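# Place bottles on ledges matching their cap colours

## Task

Put every bottle upright on the wall ledge whose label strip has the same colour as that bottle's cap, with the bottle's entire base resting on that ledge.

## Robot and tools

Robot: two seven-joint arms, left_arm and right_arm, each with a two-finger gripper. Both face +x. left_arm sits on the +y side; this is not tied to which side it appears on in images.

Frame: one scene frame for all positions. Origin on the plane z = 0, under the midpoint between the arm bases, which are 0.70 m above it. +z is up, +x is forward. Positions are metres; orientations are quaternions written w, x, y, z. Reported hand positions and orientations may be off by a few centimetres, more at long reach.

Gripper axes: fingers point along the gripper's +z and close along its y. end_effector_position is the point between the pads when closed, just under 1 cm behind the fingertips. Closing pushes the tips about 17 mm further along +z, mostly while the pads are more than 70 mm apart.

Row layout (used by execute_actions and move): always 16 numbers, even if one arm is idle. First 8 are left_arm: x, y, z, qw, qx, qy, qz, opening. Next 8 are right_arm in the same order. x, y, z and the quaternion are an absolute pose in the scene frame, not an offset. Opening runs from -1 (closed) to +1 (fully open, 0.145 m) and is also absolute. Going from open to closed needs about 0.5 s or more.

execute_actions(actions, cameras): actions is a list of actions. Each action is a list of up to 15 rows, one row per 1/30 s control step; a short action repeats its last row to fill 15 steps. An action is refused for both arms if any target lies more than 0.6 m from that gripper's position at the action's start, measured along any of the gripper's own axes. The whole call is refused if any action is malformed or the first one fails that test against the last reported state. Images come back only if actions is empty or cameras requests them. An empty call also reports the scene number and the fields other results may omit.

move(target, speed, blend, opening_speed, grip_force, blocking, cameras): drives each gripper in a straight line from its Hand target to the pose in target. target is one 16-number row, or a list of up to 15 rows visited in order; the 0.6 m test does not apply. speed is m/s, 0.002 to 1.1, default 0.25; rotation is capped at twice that in rad/s. Give one value, or one per target. blend (m) rounds corners in a list; 0 means stop at each point. opening_speed is the rate of the commanded opening per second on the -1..+1 scale, at least 0.2. grip_force is the per-pad limit in newtons, 3 to 10, one value or one per arm; it persists and starts at 10. blocking=false returns after about 0.5 s while motion continues, and a new move replaces the running one. Paths do not avoid obstacles or the other arm. Grippers lag, can stray and may spike well above speed, especially with a nearly straight arm. A whole move is capped at 10 s. Opening changes in a first target pause the paths only if that arm is within 3 mm of it; later targets change openings on arrival after everything is at rest. The result adds a move: line giving the ending (done, off_target, moving, held, fault) and limits (paced = pose clipped, held = steps withheld). An arm not named there is done, meaning within 3 mm and 2 degrees. Neither done nor off_target says anything about contact.

wait(seconds, cameras): 0 to 10 s, arms hold their last command; returns early if a running move finishes.
stop(cameras): brakes a running move; braking needs distance, more when fast.
zoom_image(camera, region): camera is cam_high or cam_low; region is [x0, y0, x1, y1] in pixels of the latest full image, at most 504 by 504. Both cameras give 896x504 images.
read_manual(section): only licence texts; no motion.
finished_scene(scene): scene is 1 or 2. Ends the scene for good; the goal must hold without the robot. Make no other call in that reply.

Controller behaviour: each step the commanded orientation is clipped to within 32 degrees of the measured one, and position is favoured if both cannot be met. One action may fall short; check Hand target and send the rest next. To keep an orientation, repeat the same quaternion in every row rather than copying the drifting reported value. An idle arm should get the same full pose each call (taken from the result just before it went idle) plus its desired opening; commanding the measured pose can relieve a press. A 0 opening is a real command, so resend the current opening to leave a gripper alone. Big wrist turns can swing the elbow.

Result lines: end_effector_position and end_effector_quat_wxyz per arm; Hand target; Tool commands; grip_measured (measured opening on the command scale); Joint positions (last value per arm is finger opening in metres); Joint velocities (may be omitted when all within noise); Joint torques (drive output including arm weight, offset and noisy; numbers 3 and 4 wrap at ±28 N m); motor temperatures; step readings of positions for action calls. To hold an object, command an opening clearly below grip_measured; the gap sets squeeze force.

Avoid: dropping or releasing moving parts, fast impacts, hard presses, knocking anything off the work area, and any contact between the two arms or grippers (the clearance check does not stop gripper-to-gripper contact, and closing on the other arm's fingers counts as a press). Loose objects may be nudged occasionally. Holding loads, stretched arms or pushing at unreachable poses heat motors; MOTOR HOT appears at 85 °C and at 100 °C an OVER-TEMPERATURE FAULT stops the arm for 30 to 60 s or more. Smooth, efficient motion is preferred.

Each tool is called after ">>>" as a command line: name --argument value for each argument, lists and objects as JSON in quotes; but a table of rows of numbers goes row by row, as --pt "numbers of a row", without its own name.

## Session

>>> execute_actions --actions '[]'

>>> zoom_image --camera "cam_high" --region '[420, 190, 700, 420]'

>>> zoom_image --camera "cam_low" --region '[320, 120, 640, 400]'

Nothing of this call was run. Scene 2 begins with your next reply.

Nothing of this call was run. Scene 2 begins with your next reply.

Nothing of this call was run. Scene 2 begins with your next reply.

>>> execute_actions --actions '[]'

>>> zoom_image --camera "cam_high" --region '[430, 190, 590, 320]'

>>> zoom_image --camera "cam_low" --region '[320, 130, 620, 400]'

>>> zoom_image --camera "cam_high" --region '[500, 210, 700, 420]'

Scene clock: 0.00 s.
left_arm: end_effector_position=(+0.2239, +0.1828, +0.6144) grip_measured=+1.00 end_effector_quat_wxyz=(-0.319, +0.395, -0.515, +0.691) | right_arm: end_effector_position=(+0.4009, -0.1655, +0.3728) grip_measured=+1.00 end_effector_quat_wxyz=(+0.260, +0.265, +0.837, +0.401)
Joint positions: left_arm=[-1.106 0.942 0.535 2.339 -0.48 -0.199 -0.367 0.145] | right_arm=[0.583 0.619 -0.841 0.925 -1.182 -0.496 -0.047 0.145]
Joint velocities: within noise
Joint torques (N m): no reading
Motor temperatures (°C): left_arm=[21 21 22 21 21 23 21] | right_arm=[20 22 22 19 20 19 21]
Hand target: left_arm +0.2239, +0.1828, +0.6144; -0.319, +0.395, -0.515, +0.691 | right_arm +0.4009, -0.1655, +0.3728; +0.260, +0.265, +0.837, +0.401
Tool commands: left_gripper/opening=+1.0 right_gripper/opening=+1.0

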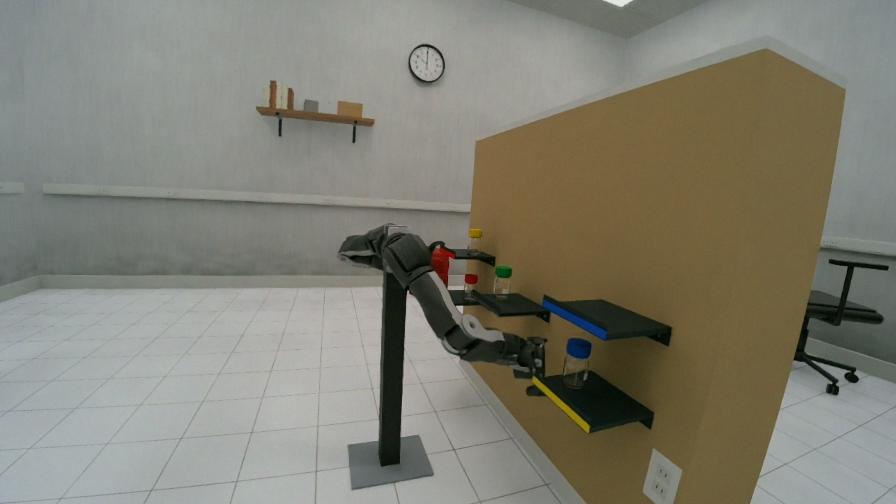

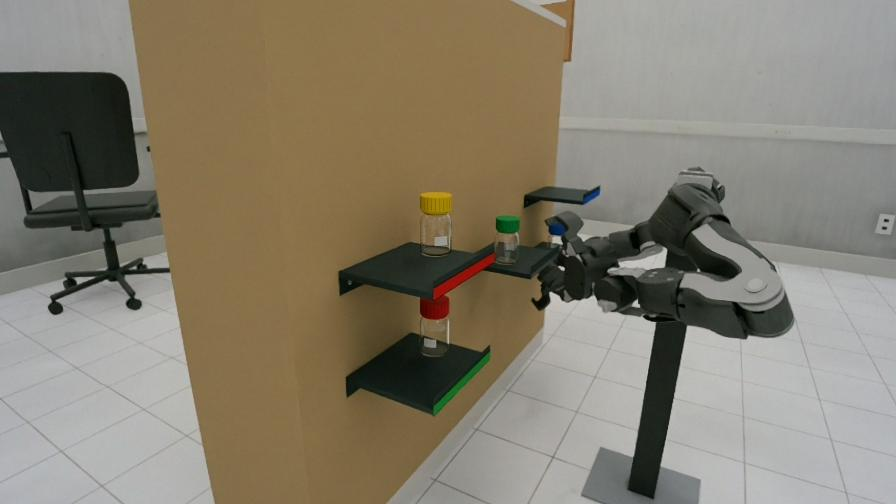

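Scaled by 3.150 from the camera's 896x504 image, which has a finer 1280x720 frame.

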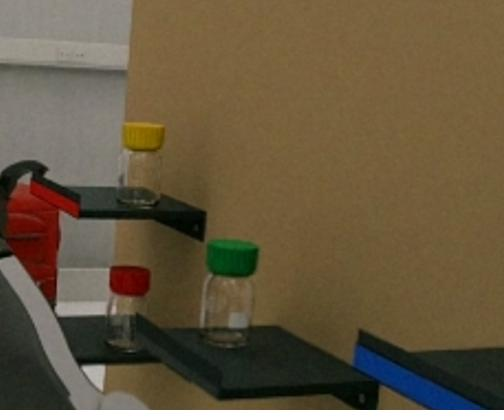

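Scaled by 1.680 from the camera's 896x504 image, which has a finer 1280x720 frame.

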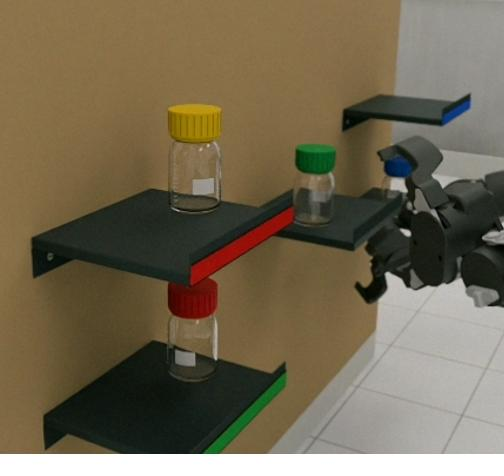

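Scaled by 2.400 from the camera's 896x504 image, which has a finer 1280x720 frame.

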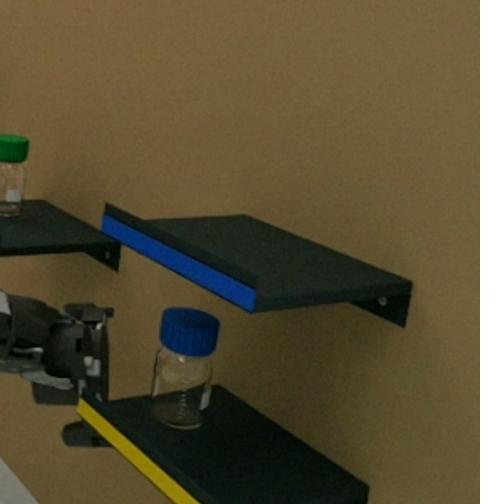

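>>> move --pt "0.21 0.25 0.66 0 0.7071 0 0.7071 0.6 0.25 -0.17 0.37 0.260 0.265 0.837 0.401 1" --pt "0.23 0.31 0.68 0 0.7071 0 0.7071 0.6 0.24 -0.14 0.48 0 0.7071 0 0.7071 0.6" --pt "0.30 0.33 0.68 0 0.7071 0 0.7071 0.6 0.28 0.037 0.582 0 0.7071 0 0.7071 0.6" --blend '[0.02,0.02,0]' --cameras '["all"]'

>>> zoom_image --camera "cam_high" --region '[430, 190, 590, 320]'

>>> zoom_image --camera "cam_low" --region '[380, 160, 580, 320]'

Scene clock: 111.57 s.
left_arm: end_effector_position=(+0.3002, +0.3287, +0.6819) grip_measured=+0.60 end_effector_quat_wxyz=(+0.001, +0.705, -0.003, +0.709) | right_arm: end_effector_position=(+0.2778, +0.0301, +0.5753) grip_measured=+0.60 end_effector_quat_wxyz=(+0.009, +0.708, +0.009, +0.706)
Joint positions: left_arm=[-1.391 1.206 1.361 2.065 1.491 -0.011 -0.13 0.119] | right_arm=[-0.01 -0.136 -0.961 1.933 -0.112 0.488 -0.914 0.119]
Joint torques (N m): left_arm=[1.65 1.25 2.35 0.51 0.13 -0.7 -0.03] | right_arm=[5.13 -14.65 -1.25 1.05 -0.24 -0.12 -0.16]
Hand target: left_arm +0.3000, +0.3300, +0.6800; +0.000, +0.707, +0.000, +0.707 | right_arm +0.2797, +0.0368, +0.5821; +0.000, +0.707, +0.000, +0.707
Off the commanded pose: left_arm 0.002 m, 0 deg | right_arm 0.010 m, 1 deg.
move: off_target (right_arm); blend cut to 0 m at target 2

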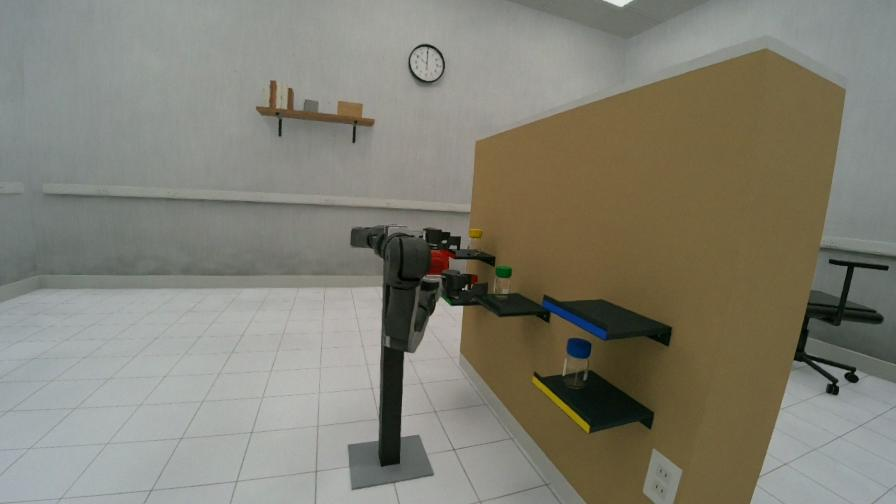

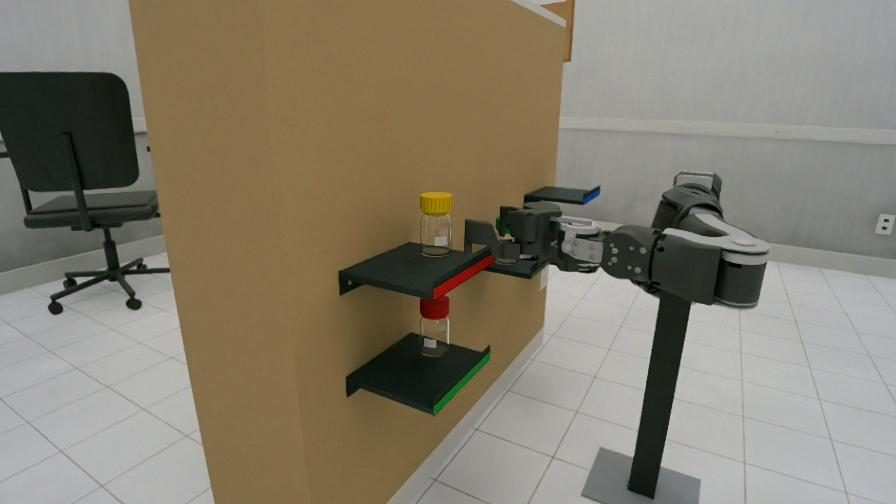

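Scaled by 3.150 from the camera's 896x504 image, which has a finer 1280x720 frame.

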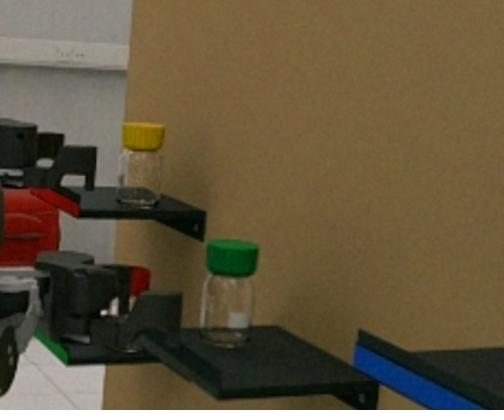

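Scaled by 2.520 from the camera's 896x504 image, which has a finer 1280x720 frame.

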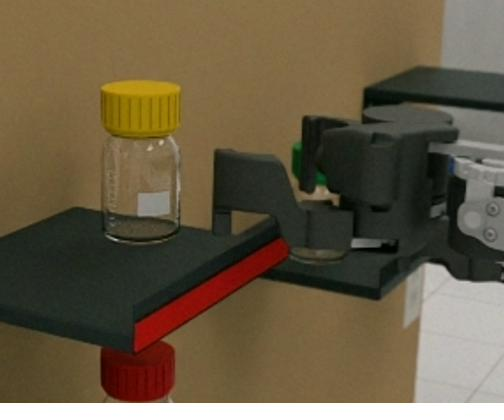

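>>> move --pt "0.34 0.33 0.68 0 0.7071 0 0.7071 0.6 0.285 -0.005 0.582 -0.153 0.6903 0.153 0.6903 0.6" --pt "0.386 0.33 0.68 0 0.7071 0 0.7071 0.6 0.35 0.025 0.582 -0.153 0.6903 0.153 0.6903 0.6" --speed 0.12 --cameras '["all"]'

>>> zoom_image --camera "cam_high" --region '[430, 190, 590, 320]'

>>> zoom_image --camera "cam_low" --region '[380, 160, 580, 320]'

Scene clock: 131.50 s.
left_arm: end_effector_position=(+0.3865, +0.3287, +0.6835) grip_measured=+0.60 end_effector_quat_wxyz=(+0.001, +0.704, -0.002, +0.710) | right_arm: end_effector_position=(+0.3503, +0.0246, +0.5826) grip_measured=+0.60 end_effector_quat_wxyz=(-0.151, +0.691, +0.152, +0.691)
Joint positions: left_arm=[-1.407 1.627 1.331 1.719 1.565 -0.084 -0.2 0.119] | right_arm=[0.342 0.173 -0.738 1.883 0.388 0.432 -0.419 0.119]
Joint torques (N m): left_arm=[4.65 0.94 2.54 0.39 0.1 -0.7 0.03] | right_arm=[4.07 -1.28 1.43 3.71 -0.08 -0.5 0.15]
Motor temperatures (°C): left_arm=[20 21 24 21 21 24 21] | right_arm=[23 27 23 20 20 19 21]
Hand target: left_arm +0.3860, +0.3300, +0.6800; +0.000, +0.707, +0.000, +0.707 | right_arm +0.3499, +0.0251, +0.5820; -0.153, +0.690, +0.153, +0.690
Off the commanded pose: left_arm 0.004 m, 1 deg | right_arm 0.001 m, 0 deg.
joint sent to its limit (left arm) — joint 1 (shoulder pitch), lower limit. The joint targets still meet the commanded pose.
move: off_target (left_arm)

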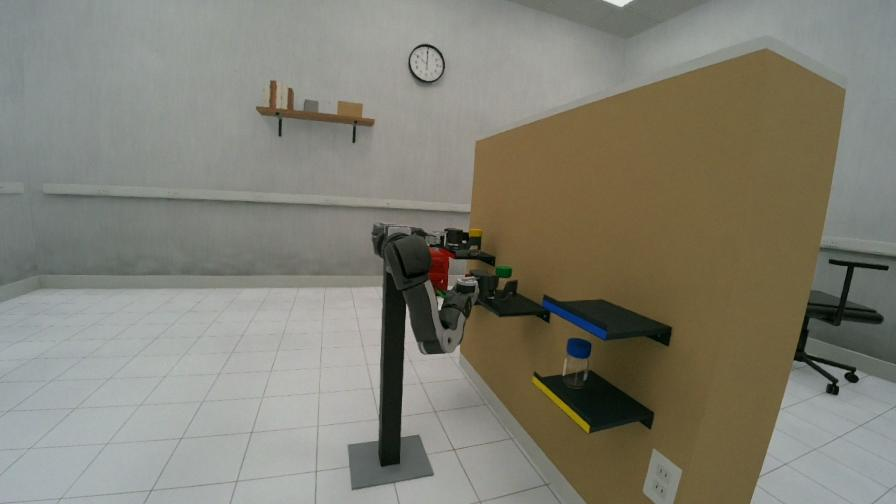

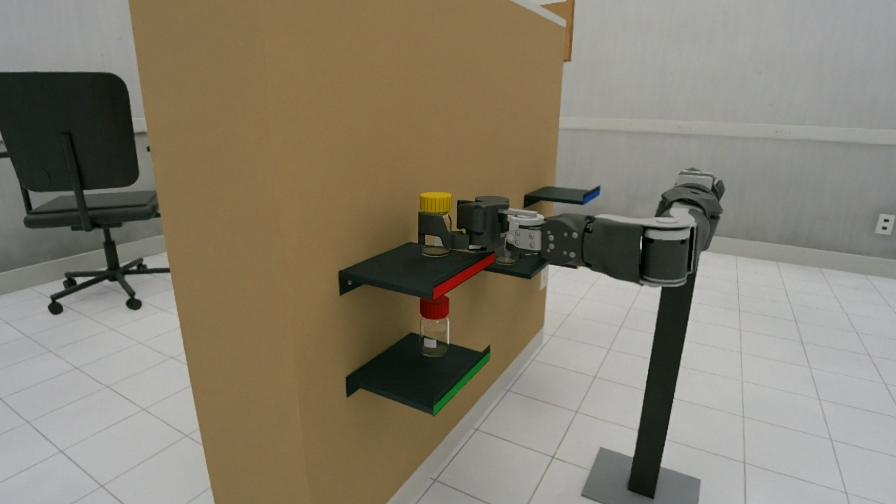

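Scaled by 3.150 from the camera's 896x504 image, which has a finer 1280x720 frame.

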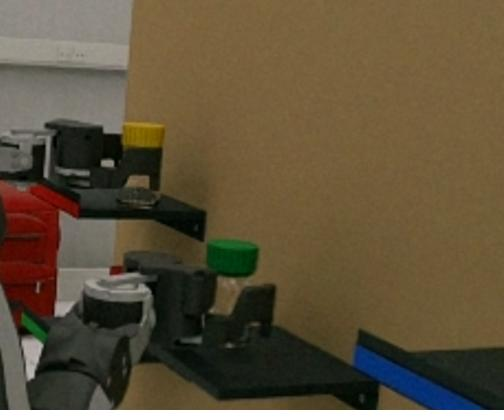

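Scaled by 2.520 from the camera's 896x504 image, which has a finer 1280x720 frame.

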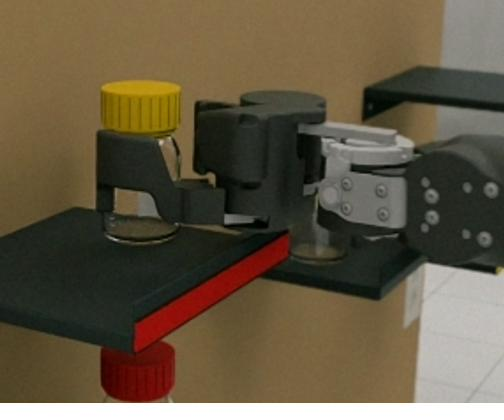

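>>> move --pt "0.384 0.33 0.68 0 0.7071 0 0.7071 0.6 0.372 0.035 0.582 -0.153 0.6903 0.153 0.6903 0.6" --pt "0.384 0.33 0.68 0 0.7071 0 0.7071 -0.8 0.372 0.035 0.582 -0.153 0.6903 0.153 0.6903 -0.8" --speed 0.1 --opening_speed 1.2 --cameras '["all"]'

>>> zoom_image --camera "cam_high" --region '[430, 190, 590, 320]'

>>> zoom_image --camera "cam_low" --region '[380, 160, 580, 320]'

Scene clock: 147.77 s.
left_arm: end_effector_position=(+0.3844, +0.3298, +0.6832) grip_measured=-0.24 end_effector_quat_wxyz=(+0.000, +0.704, +0.000, +0.710) | right_arm: end_effector_position=(+0.3715, +0.0353, +0.5826) grip_measured=-0.24 end_effector_quat_wxyz=(-0.154, +0.690, +0.153, +0.690)
Joint positions: left_arm=[-1.407 1.617 1.331 1.728 1.565 -0.085 -0.202 0.057] | right_arm=[0.423 0.123 -0.738 1.759 0.402 0.404 -0.394 0.057]
Joint torques (N m): left_arm=[4.58 1.15 2.73 0.53 0.03 -0.64 0.07] | right_arm=[4.95 -1.7 1.52 3.4 -0.12 -0.52 0.01]
Hand target: left_arm +0.3840, +0.3300, +0.6800; +0.000, +0.707, +0.000, +0.707 | right_arm +0.3720, +0.0350, +0.5820; -0.153, +0.690, +0.153, +0.690
Off the commanded pose: left_arm 0.003 m, 0 deg | right_arm 0.001 m, 0 deg.
joint sent to its limit (left arm) — joint 1 (shoulder pitch), lower limit. The joint targets still meet the commanded pose.
move: done

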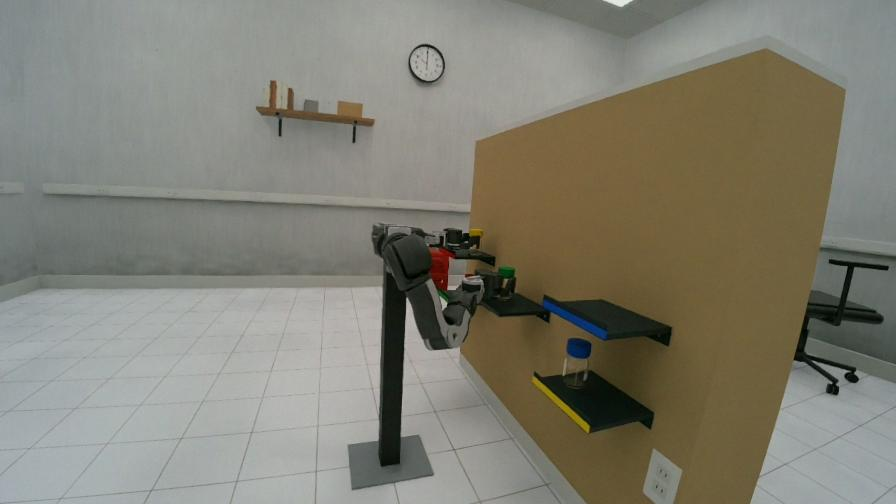

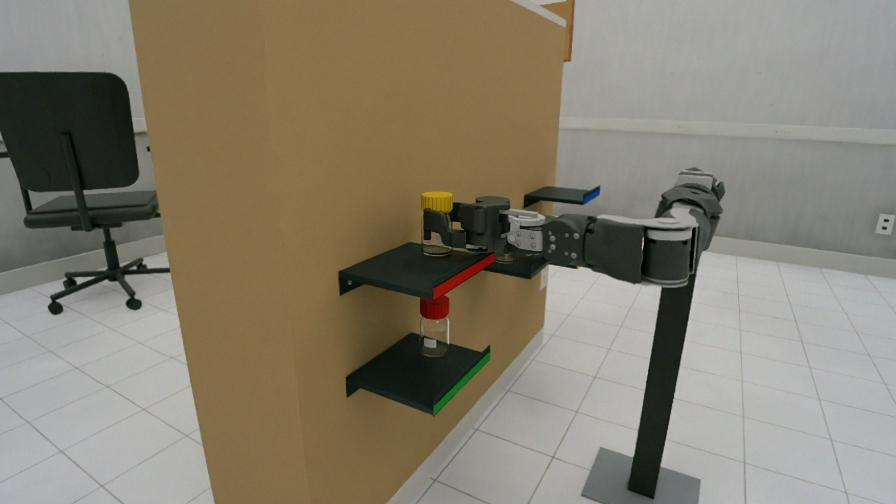

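Scaled by 3.150 from the camera's 896x504 image, which has a finer 1280x720 frame.

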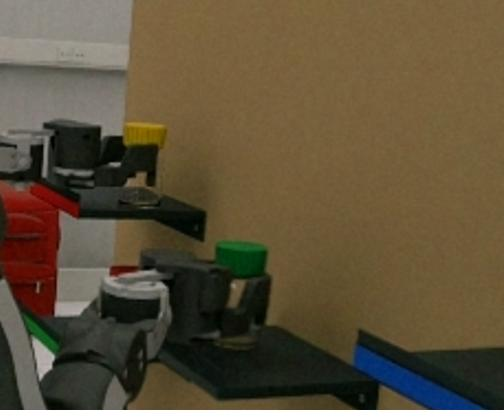

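Scaled by 2.520 from the camera's 896x504 image, which has a finer 1280x720 frame.

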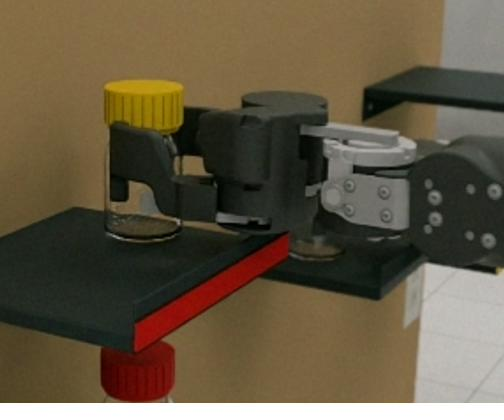

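>>> move --pt "0.384 0.33 0.715 0 0.7071 0 0.7071 -0.8 0.372 0.035 0.607 -0.153 0.6903 0.153 0.6903 -0.8" --pt "0.24 0.33 0.715 0 0.7071 0 0.7071 -0.8 0.374 -0.043 0.607 0 0.7071 0 0.7071 -0.8" --pt "0.24 0.33 0.70 0 0.7071 0 0.7071 -0.8 0.374 -0.043 0.586 0 0.7071 0 0.7071 -0.8" --speed '[0.1,0.15,0.07]' --cameras '["all"]'

>>> zoom_image --camera "cam_high" --region '[430, 190, 590, 320]'

>>> zoom_image --camera "cam_low" --region '[420, 180, 600, 320]'

Scene clock: 168.07 s.
left_arm: end_effector_position=(+0.2402, +0.3310, +0.6987) grip_measured=-0.25 end_effector_quat_wxyz=(-0.002, +0.711, +0.002, +0.704) | right_arm: end_effector_position=(+0.3740, -0.0437, +0.5841) grip_measured=-0.24 end_effector_quat_wxyz=(+0.001, +0.711, +0.000, +0.703)
Joint positions: left_arm=[-1.328 0.882 1.484 2.226 1.51 0.184 0.027 0.057] | right_arm=[0.324 0.099 -0.656 1.851 0.313 0.474 -0.757 0.057]
Joint torques (N m): left_arm=[0.62 1.25 2.13 0.94 0.12 -0.94 0.22] | right_arm=[5 -1.41 0.32 3.75 -0.45 -0.6 0.06]
Hand target: left_arm +0.2400, +0.3300, +0.7000; +0.000, +0.707, +0.000, +0.707 | right_arm +0.3740, -0.0430, +0.5861; +0.000, +0.707, +0.000, +0.707
Off the commanded pose: left_arm 0.002 m, 1 deg | right_arm 0.002 m, 1 deg.
move: done

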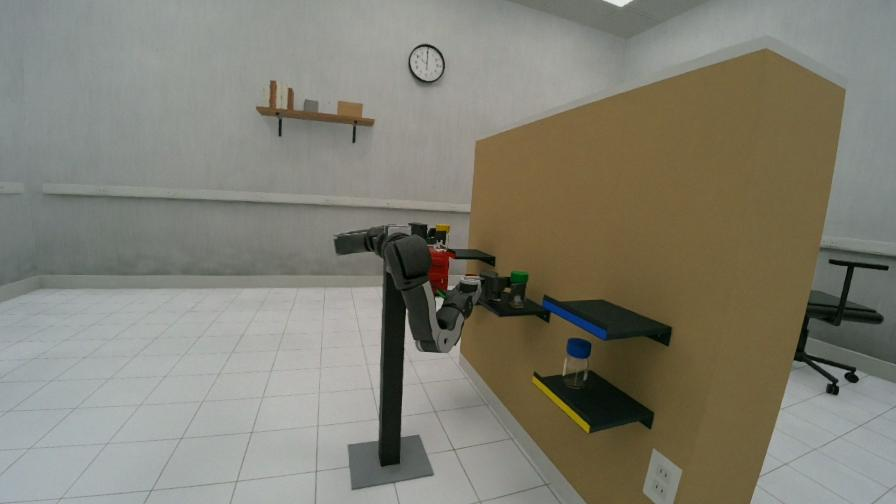

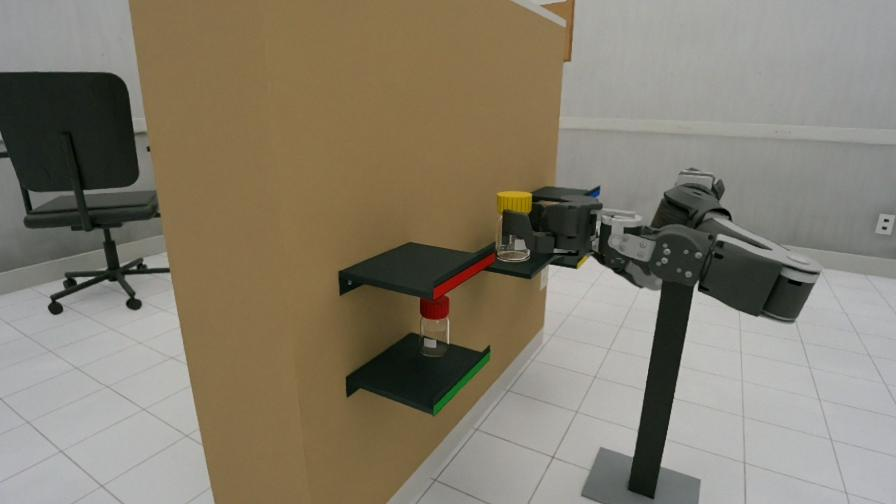

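Scaled by 3.150 from the camera's 896x504 image, which has a finer 1280x720 frame.

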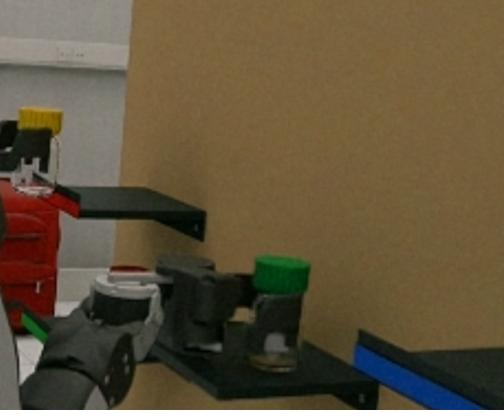

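Scaled by 2.800 from the camera's 896x504 image, which has a finer 1280x720 frame.

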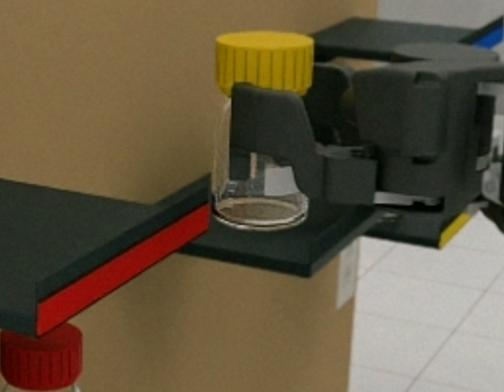

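>>> move --pt "0.24 0.33 0.70 0 0.7071 0 0.7071 -0.8 0.374 -0.043 0.584 0 0.7071 0 0.7071 -0.8" --pt "0.24 0.33 0.70 0 0.7071 0 0.7071 -0.8 0.374 -0.043 0.584 0 0.7071 0 0.7071 0.15" --pt "0.24 0.33 0.70 0 0.7071 0 0.7071 -0.8 0.25 -0.043 0.584 0 0.7071 0 0.7071 0.15" --pt "0.22 0.20 0.67 0 0.7071 0 0.7071 -0.8 0.24 -0.30 0.50 0 0.7071 0 0.7071 0.6" --pt "0.25 0.086 0.63 0.0923 0.7010 -0.0923 0.7010 -0.8 0.28 -0.345 0.487 0 0.7071 0 0.7071 0.6" --pt "0.374 0.053 0.625 0.0923 0.7010 -0.0923 0.7010 -0.8 0.35 -0.347 0.487 0 0.7071 0 0.7071 0.6" --speed '[0.05,0.1,0.15,0.25,0.2,0.12]' --opening_speed 1.0 --cameras '["all"]'

>>> zoom_image --camera "cam_high" --region '[430, 190, 590, 320]'

>>> zoom_image --camera "cam_low" --region '[420, 180, 600, 320]'

>>> zoom_image --camera "cam_high" --region '[490, 290, 690, 450]'

Scene clock: 202.50 s.
left_arm: end_effector_position=(+0.3741, +0.0539, +0.6255) grip_measured=-0.24 end_effector_quat_wxyz=(+0.091, +0.702, -0.091, +0.701) | right_arm: end_effector_position=(+0.3506, -0.3488, +0.4904) grip_measured=+0.60 end_effector_quat_wxyz=(+0.002, +0.703, -0.002, +0.711)
Joint positions: left_arm=[0.39 0.246 -0.49 2.004 0.485 0.626 -0.433 0.057] | right_arm=[-0.039 1.058 -0.386 1.349 1.105 -0.491 0.006 0.119]
Joint torques (N m): left_arm=[6.45 -0.07 0.53 3.96 -0.07 -0.77 0.18] | right_arm=[3.05 6.42 2.52 1.7 0.06 -0.32 0.13]
Hand target: left_arm +0.3740, +0.0530, +0.6250; +0.092, +0.701, -0.092, +0.701 | right_arm +0.3500, -0.3470, +0.4871; +0.000, +0.707, +0.000, +0.707
Off the commanded pose: left_arm 0.001 m, 0 deg | right_arm 0.004 m, 1 deg.
move: off_target (right_arm)

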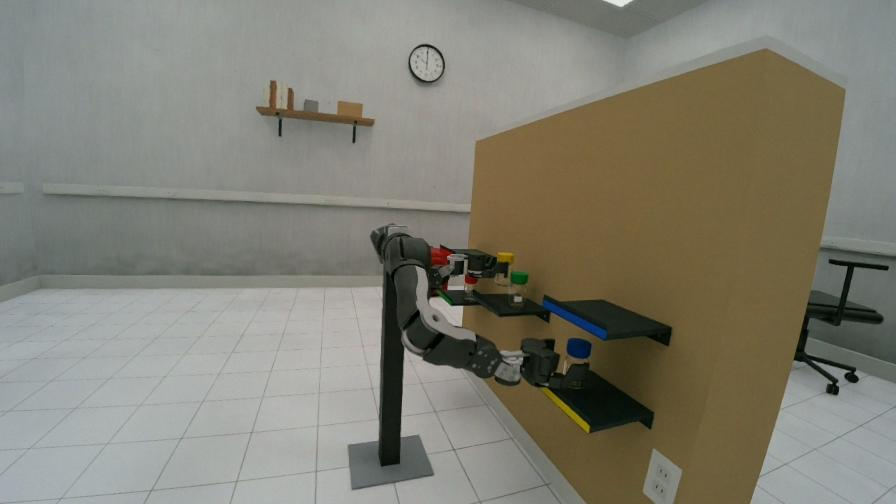

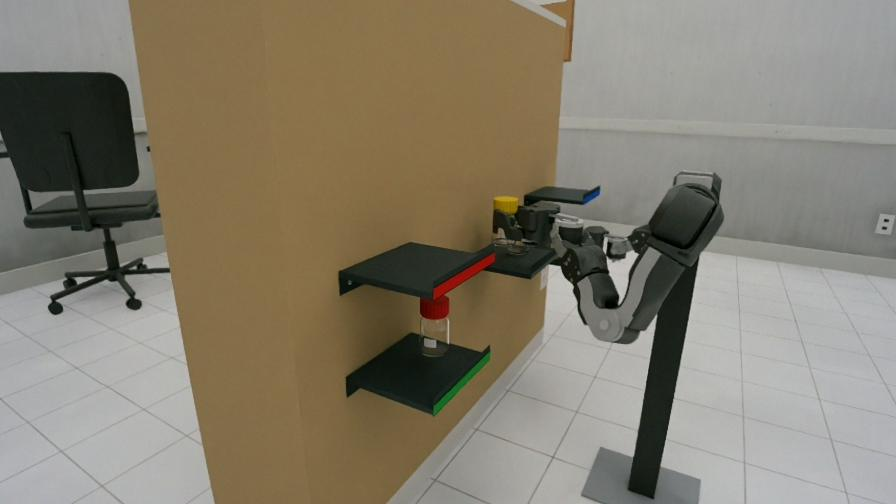

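Scaled by 3.150 from the camera's 896x504 image, which has a finer 1280x720 frame.

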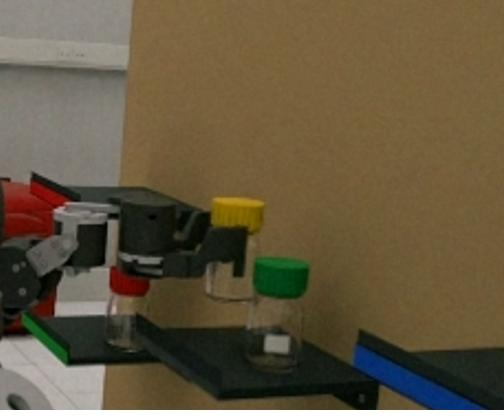

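Scaled by 2.800 from the camera's 896x504 image, which has a finer 1280x720 frame.

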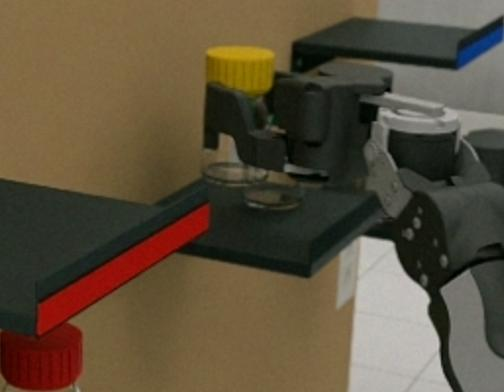

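Scaled by 2.520 from the camera's 896x504 image, which has a finer 1280x720 frame.

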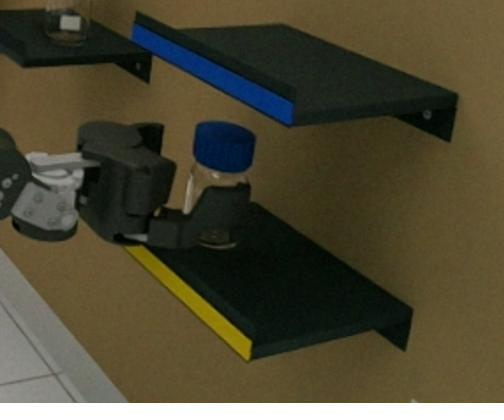

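>>> move --pt "0.374 0.053 0.60 0.0923 0.7010 -0.0923 0.7010 -0.8 0.374 -0.349 0.487 0 0.7071 0 0.7071 0.6" --pt "0.374 0.053 0.592 0.0923 0.7010 -0.0923 0.7010 -0.8 0.374 -0.349 0.487 0 0.7071 0 0.7071 -0.8" --speed '[0.08,0.03]' --opening_speed 1.2 --cameras '["all"]'

>>> zoom_image --camera "cam_high" --region '[460, 230, 560, 320]'

>>> zoom_image --camera "cam_low" --region '[460, 180, 570, 280]'

>>> zoom_image --camera "cam_high" --region '[490, 290, 690, 450]'

Scene clock: 219.87 s.
left_arm: end_effector_position=(+0.3739, +0.0535, +0.5923) grip_measured=-0.24 end_effector_quat_wxyz=(+0.091, +0.703, -0.091, +0.699) | right_arm: end_effector_position=(+0.3745, -0.3508, +0.4902) grip_measured=-0.24 end_effector_quat_wxyz=(+0.002, +0.704, -0.002, +0.711)
Joint positions: left_arm=[0.316 0.289 -0.536 1.94 0.457 0.469 -0.419 0.057] | right_arm=[0.121 0.992 -0.44 1.236 1.078 -0.432 0.055 0.057]
Joint torques (N m): left_arm=[6.18 0.15 0.59 3.97 -0.16 -0.94 0.19] | right_arm=[3.78 6.11 2.61 1.83 0.12 -0.31 0.12]
Hand target: left_arm +0.3740, +0.0530, +0.5921; +0.092, +0.701, -0.092, +0.701 | right_arm +0.3740, -0.3490, +0.4870; +0.000, +0.707, +0.000, +0.707
Off the commanded pose: left_arm 0.001 m, 0 deg | right_arm 0.004 m, 1 deg.
move: off_target (right_arm); target 2's new opening was sent with right_arm's hand 0.004 m and 1 deg from that target

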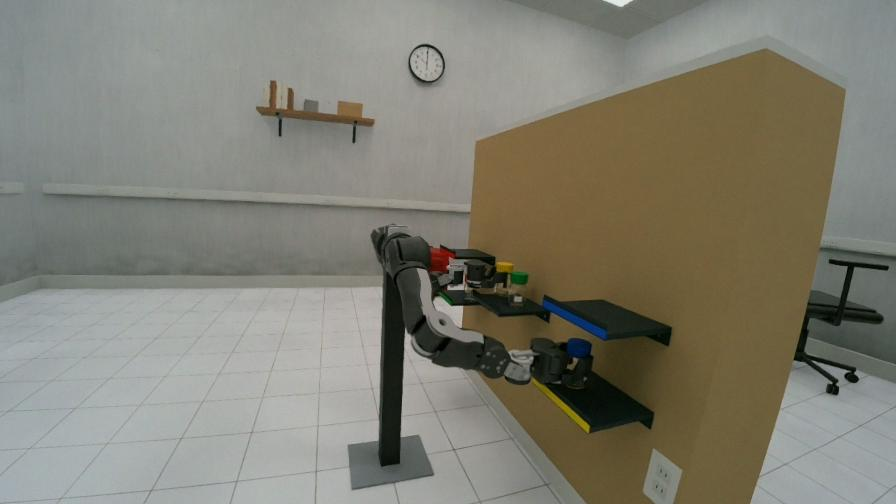

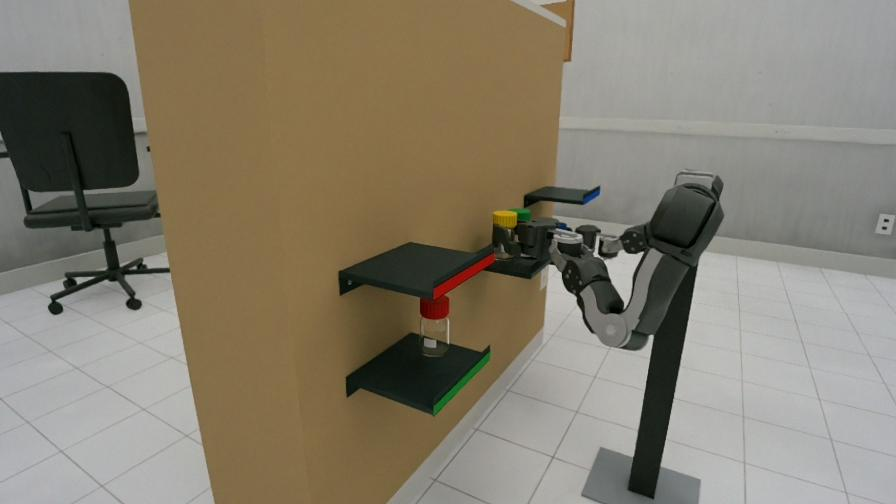

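Scaled by 5.040 from the camera's 896x504 image, which has a finer 1280x720 frame.

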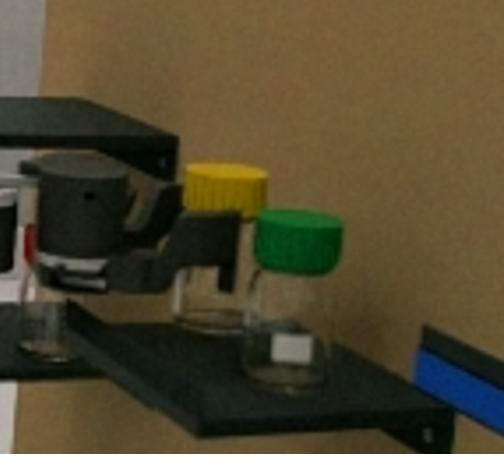

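Scaled by 4.582 from the camera's 896x504 image, which has a finer 1280x720 frame.

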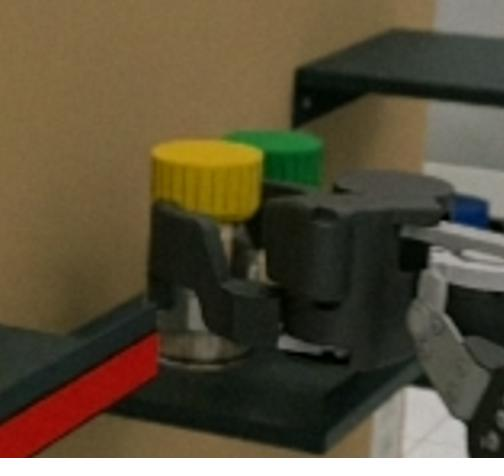

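Scaled by 2.520 from the camera's 896x504 image, which has a finer 1280x720 frame.

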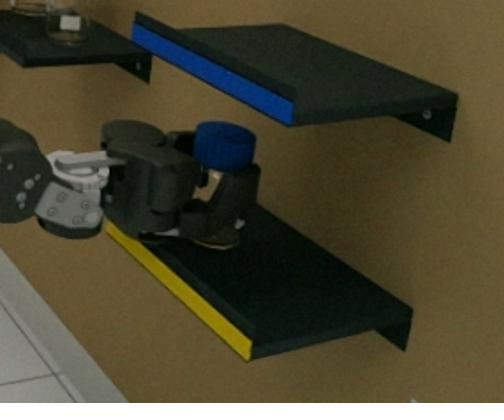

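>>> move --pt "0.374 0.053 0.587 0.0923 0.7010 -0.0923 0.7010 -0.8 0.374 -0.349 0.517 0 0.7071 0 0.7071 -0.8" --pt "0.374 0.053 0.583 0.0923 0.7010 -0.0923 0.7010 -0.8 0.25 -0.36 0.52 0 0.7071 0 0.7071 -0.8" --speed '[0.1,0.15]' --cameras '["all"]'

>>> zoom_image --camera "cam_low" --region '[460, 180, 570, 280]'

>>> zoom_image --camera "cam_high" --region '[460, 230, 560, 320]'

Scene clock: 248.53 s.
left_arm: end_effector_position=(+0.3739, +0.0531, +0.5838) grip_measured=-0.24 end_effector_quat_wxyz=(+0.092, +0.702, -0.092, +0.700) | right_arm: end_effector_position=(+0.2489, -0.3608, +0.5172) grip_measured=-0.24 end_effector_quat_wxyz=(+0.001, +0.711, -0.003, +0.703)
Joint positions: left_arm=[0.303 0.303 -0.553 1.919 0.455 0.424 -0.419 0.057] | right_arm=[-1.181 1.212 0.402 1.715 1.246 -0.745 -0.002 0.057]
Joint torques (N m): left_arm=[5.84 0.2 0.64 3.92 -0.18 -0.94 0.15] | right_arm=[0.99 2.86 4.53 1.59 0.05 -0.59 0.16]
Hand target: left_arm +0.3740, +0.0529, +0.5830; +0.092, +0.701, -0.092, +0.701 | right_arm +0.2499, -0.3600, +0.5199; +0.000, +0.707, +0.000, +0.707
Off the commanded pose: left_arm 0.001 m, 0 deg | right_arm 0.003 m, 1 deg.
move: done

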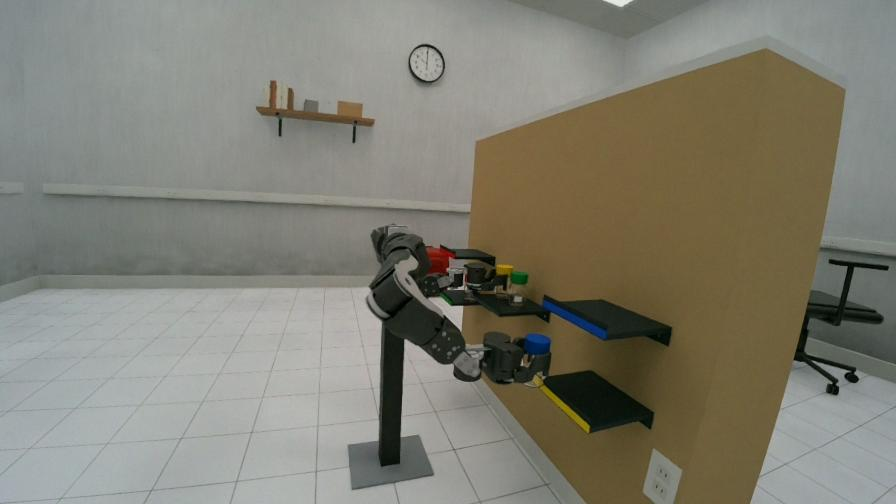

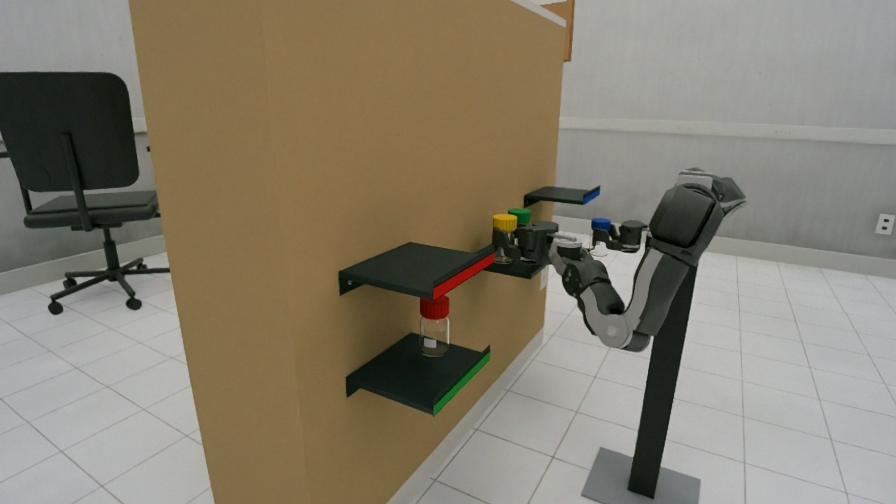

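Scaled by 4.582 from the camera's 896x504 image, which has a finer 1280x720 frame.

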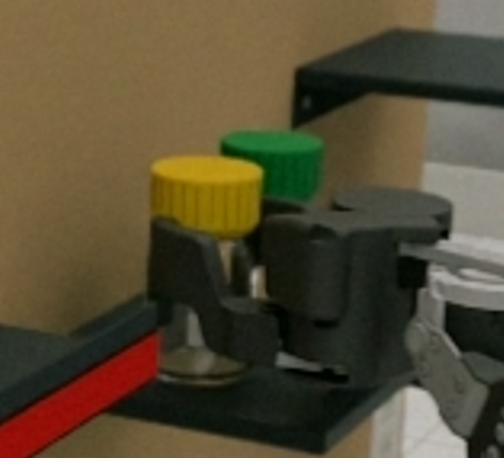

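Scaled by 5.040 from the camera's 896x504 image, which has a finer 1280x720 frame.

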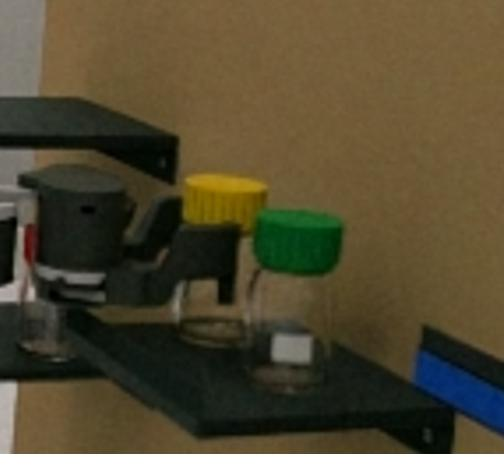

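>>> move --pt "0.374 0.053 0.579 0.0923 0.7010 -0.0923 0.7010 -0.8 0.25 -0.365 0.64 0 0.7071 0 0.7071 -0.8" --pt "0.374 0.053 0.577 0.0923 0.7010 -0.0923 0.7010 -0.8 0.25 -0.37 0.735 0 0.7071 0 0.7071 -0.8" --speed 0.2 --cameras '["all"]'

>>> zoom_image --camera "cam_low" --region '[460, 180, 570, 280]'

>>> zoom_image --camera "cam_high" --region '[460, 230, 560, 320]'

Scene clock: 261.27 s.
left_arm: end_effector_position=(+0.3741, +0.0534, +0.5810) grip_measured=-0.24 end_effector_quat_wxyz=(+0.093, +0.698, -0.090, +0.704) | right_arm: end_effector_position=(+0.2498, -0.3693, +0.7344) grip_measured=-0.24 end_effector_quat_wxyz=(-0.002, +0.709, +0.001, +0.706)
Joint positions: left_arm=[0.297 0.31 -0.562 1.906 0.45 0.387 -0.419 0.057] | right_arm=[-1.148 0.999 1.569 1.996 1.504 0.421 0.164 0.057]
Joint torques (N m): left_arm=[5.26 0.3 0.5 3.41 -0.1 -0.73 0.16] | right_arm=[0.78 3.13 3.54 0.53 0.17 -0.53 -0.13]
Hand target: left_arm +0.3740, +0.0530, +0.5770; +0.092, +0.701, -0.092, +0.701 | right_arm +0.2500, -0.3700, +0.7350; +0.000, +0.707, +0.000, +0.707
Off the commanded pose: left_arm 0.004 m, 1 deg | right_arm 0.001 m, 0 deg.
joint read past its limit (right arm) — joint 3 (upper arm roll), upper limit.
move: off_target (left_arm)

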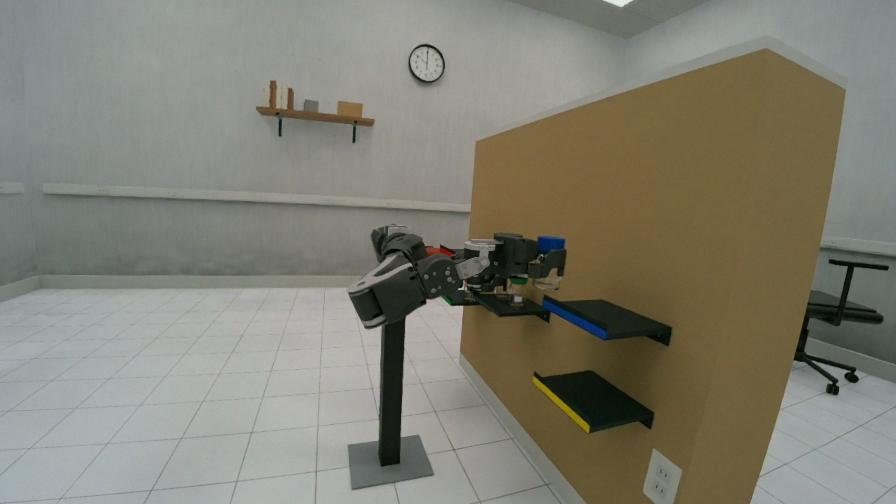

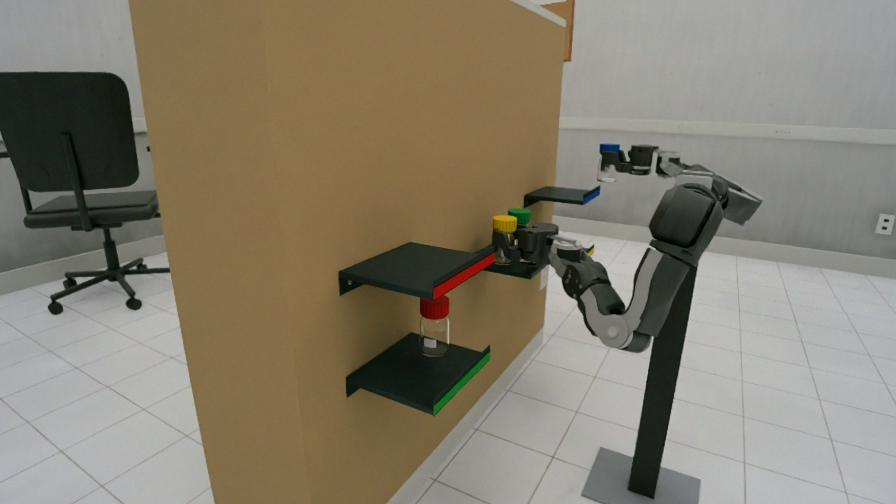

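Scaled by 4.582 from the camera's 896x504 image, which has a finer 1280x720 frame.

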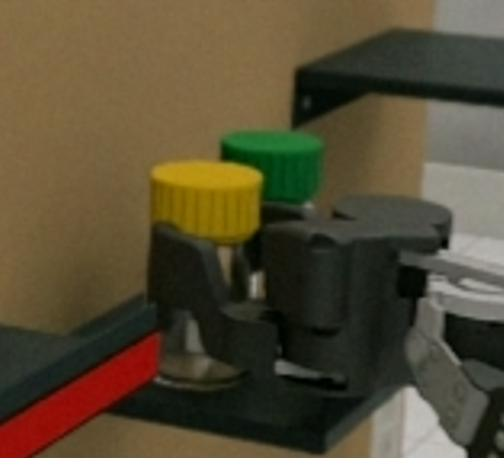

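Scaled by 5.040 from the camera's 896x504 image, which has a finer 1280x720 frame.

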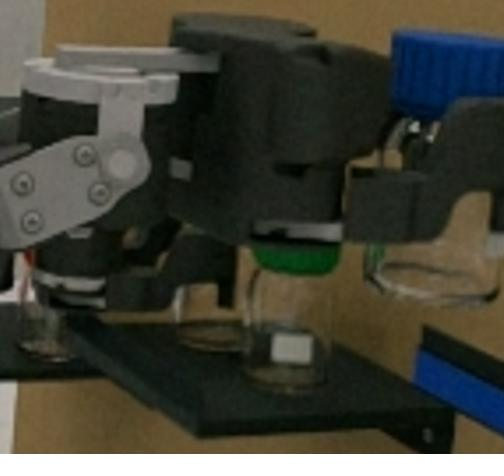

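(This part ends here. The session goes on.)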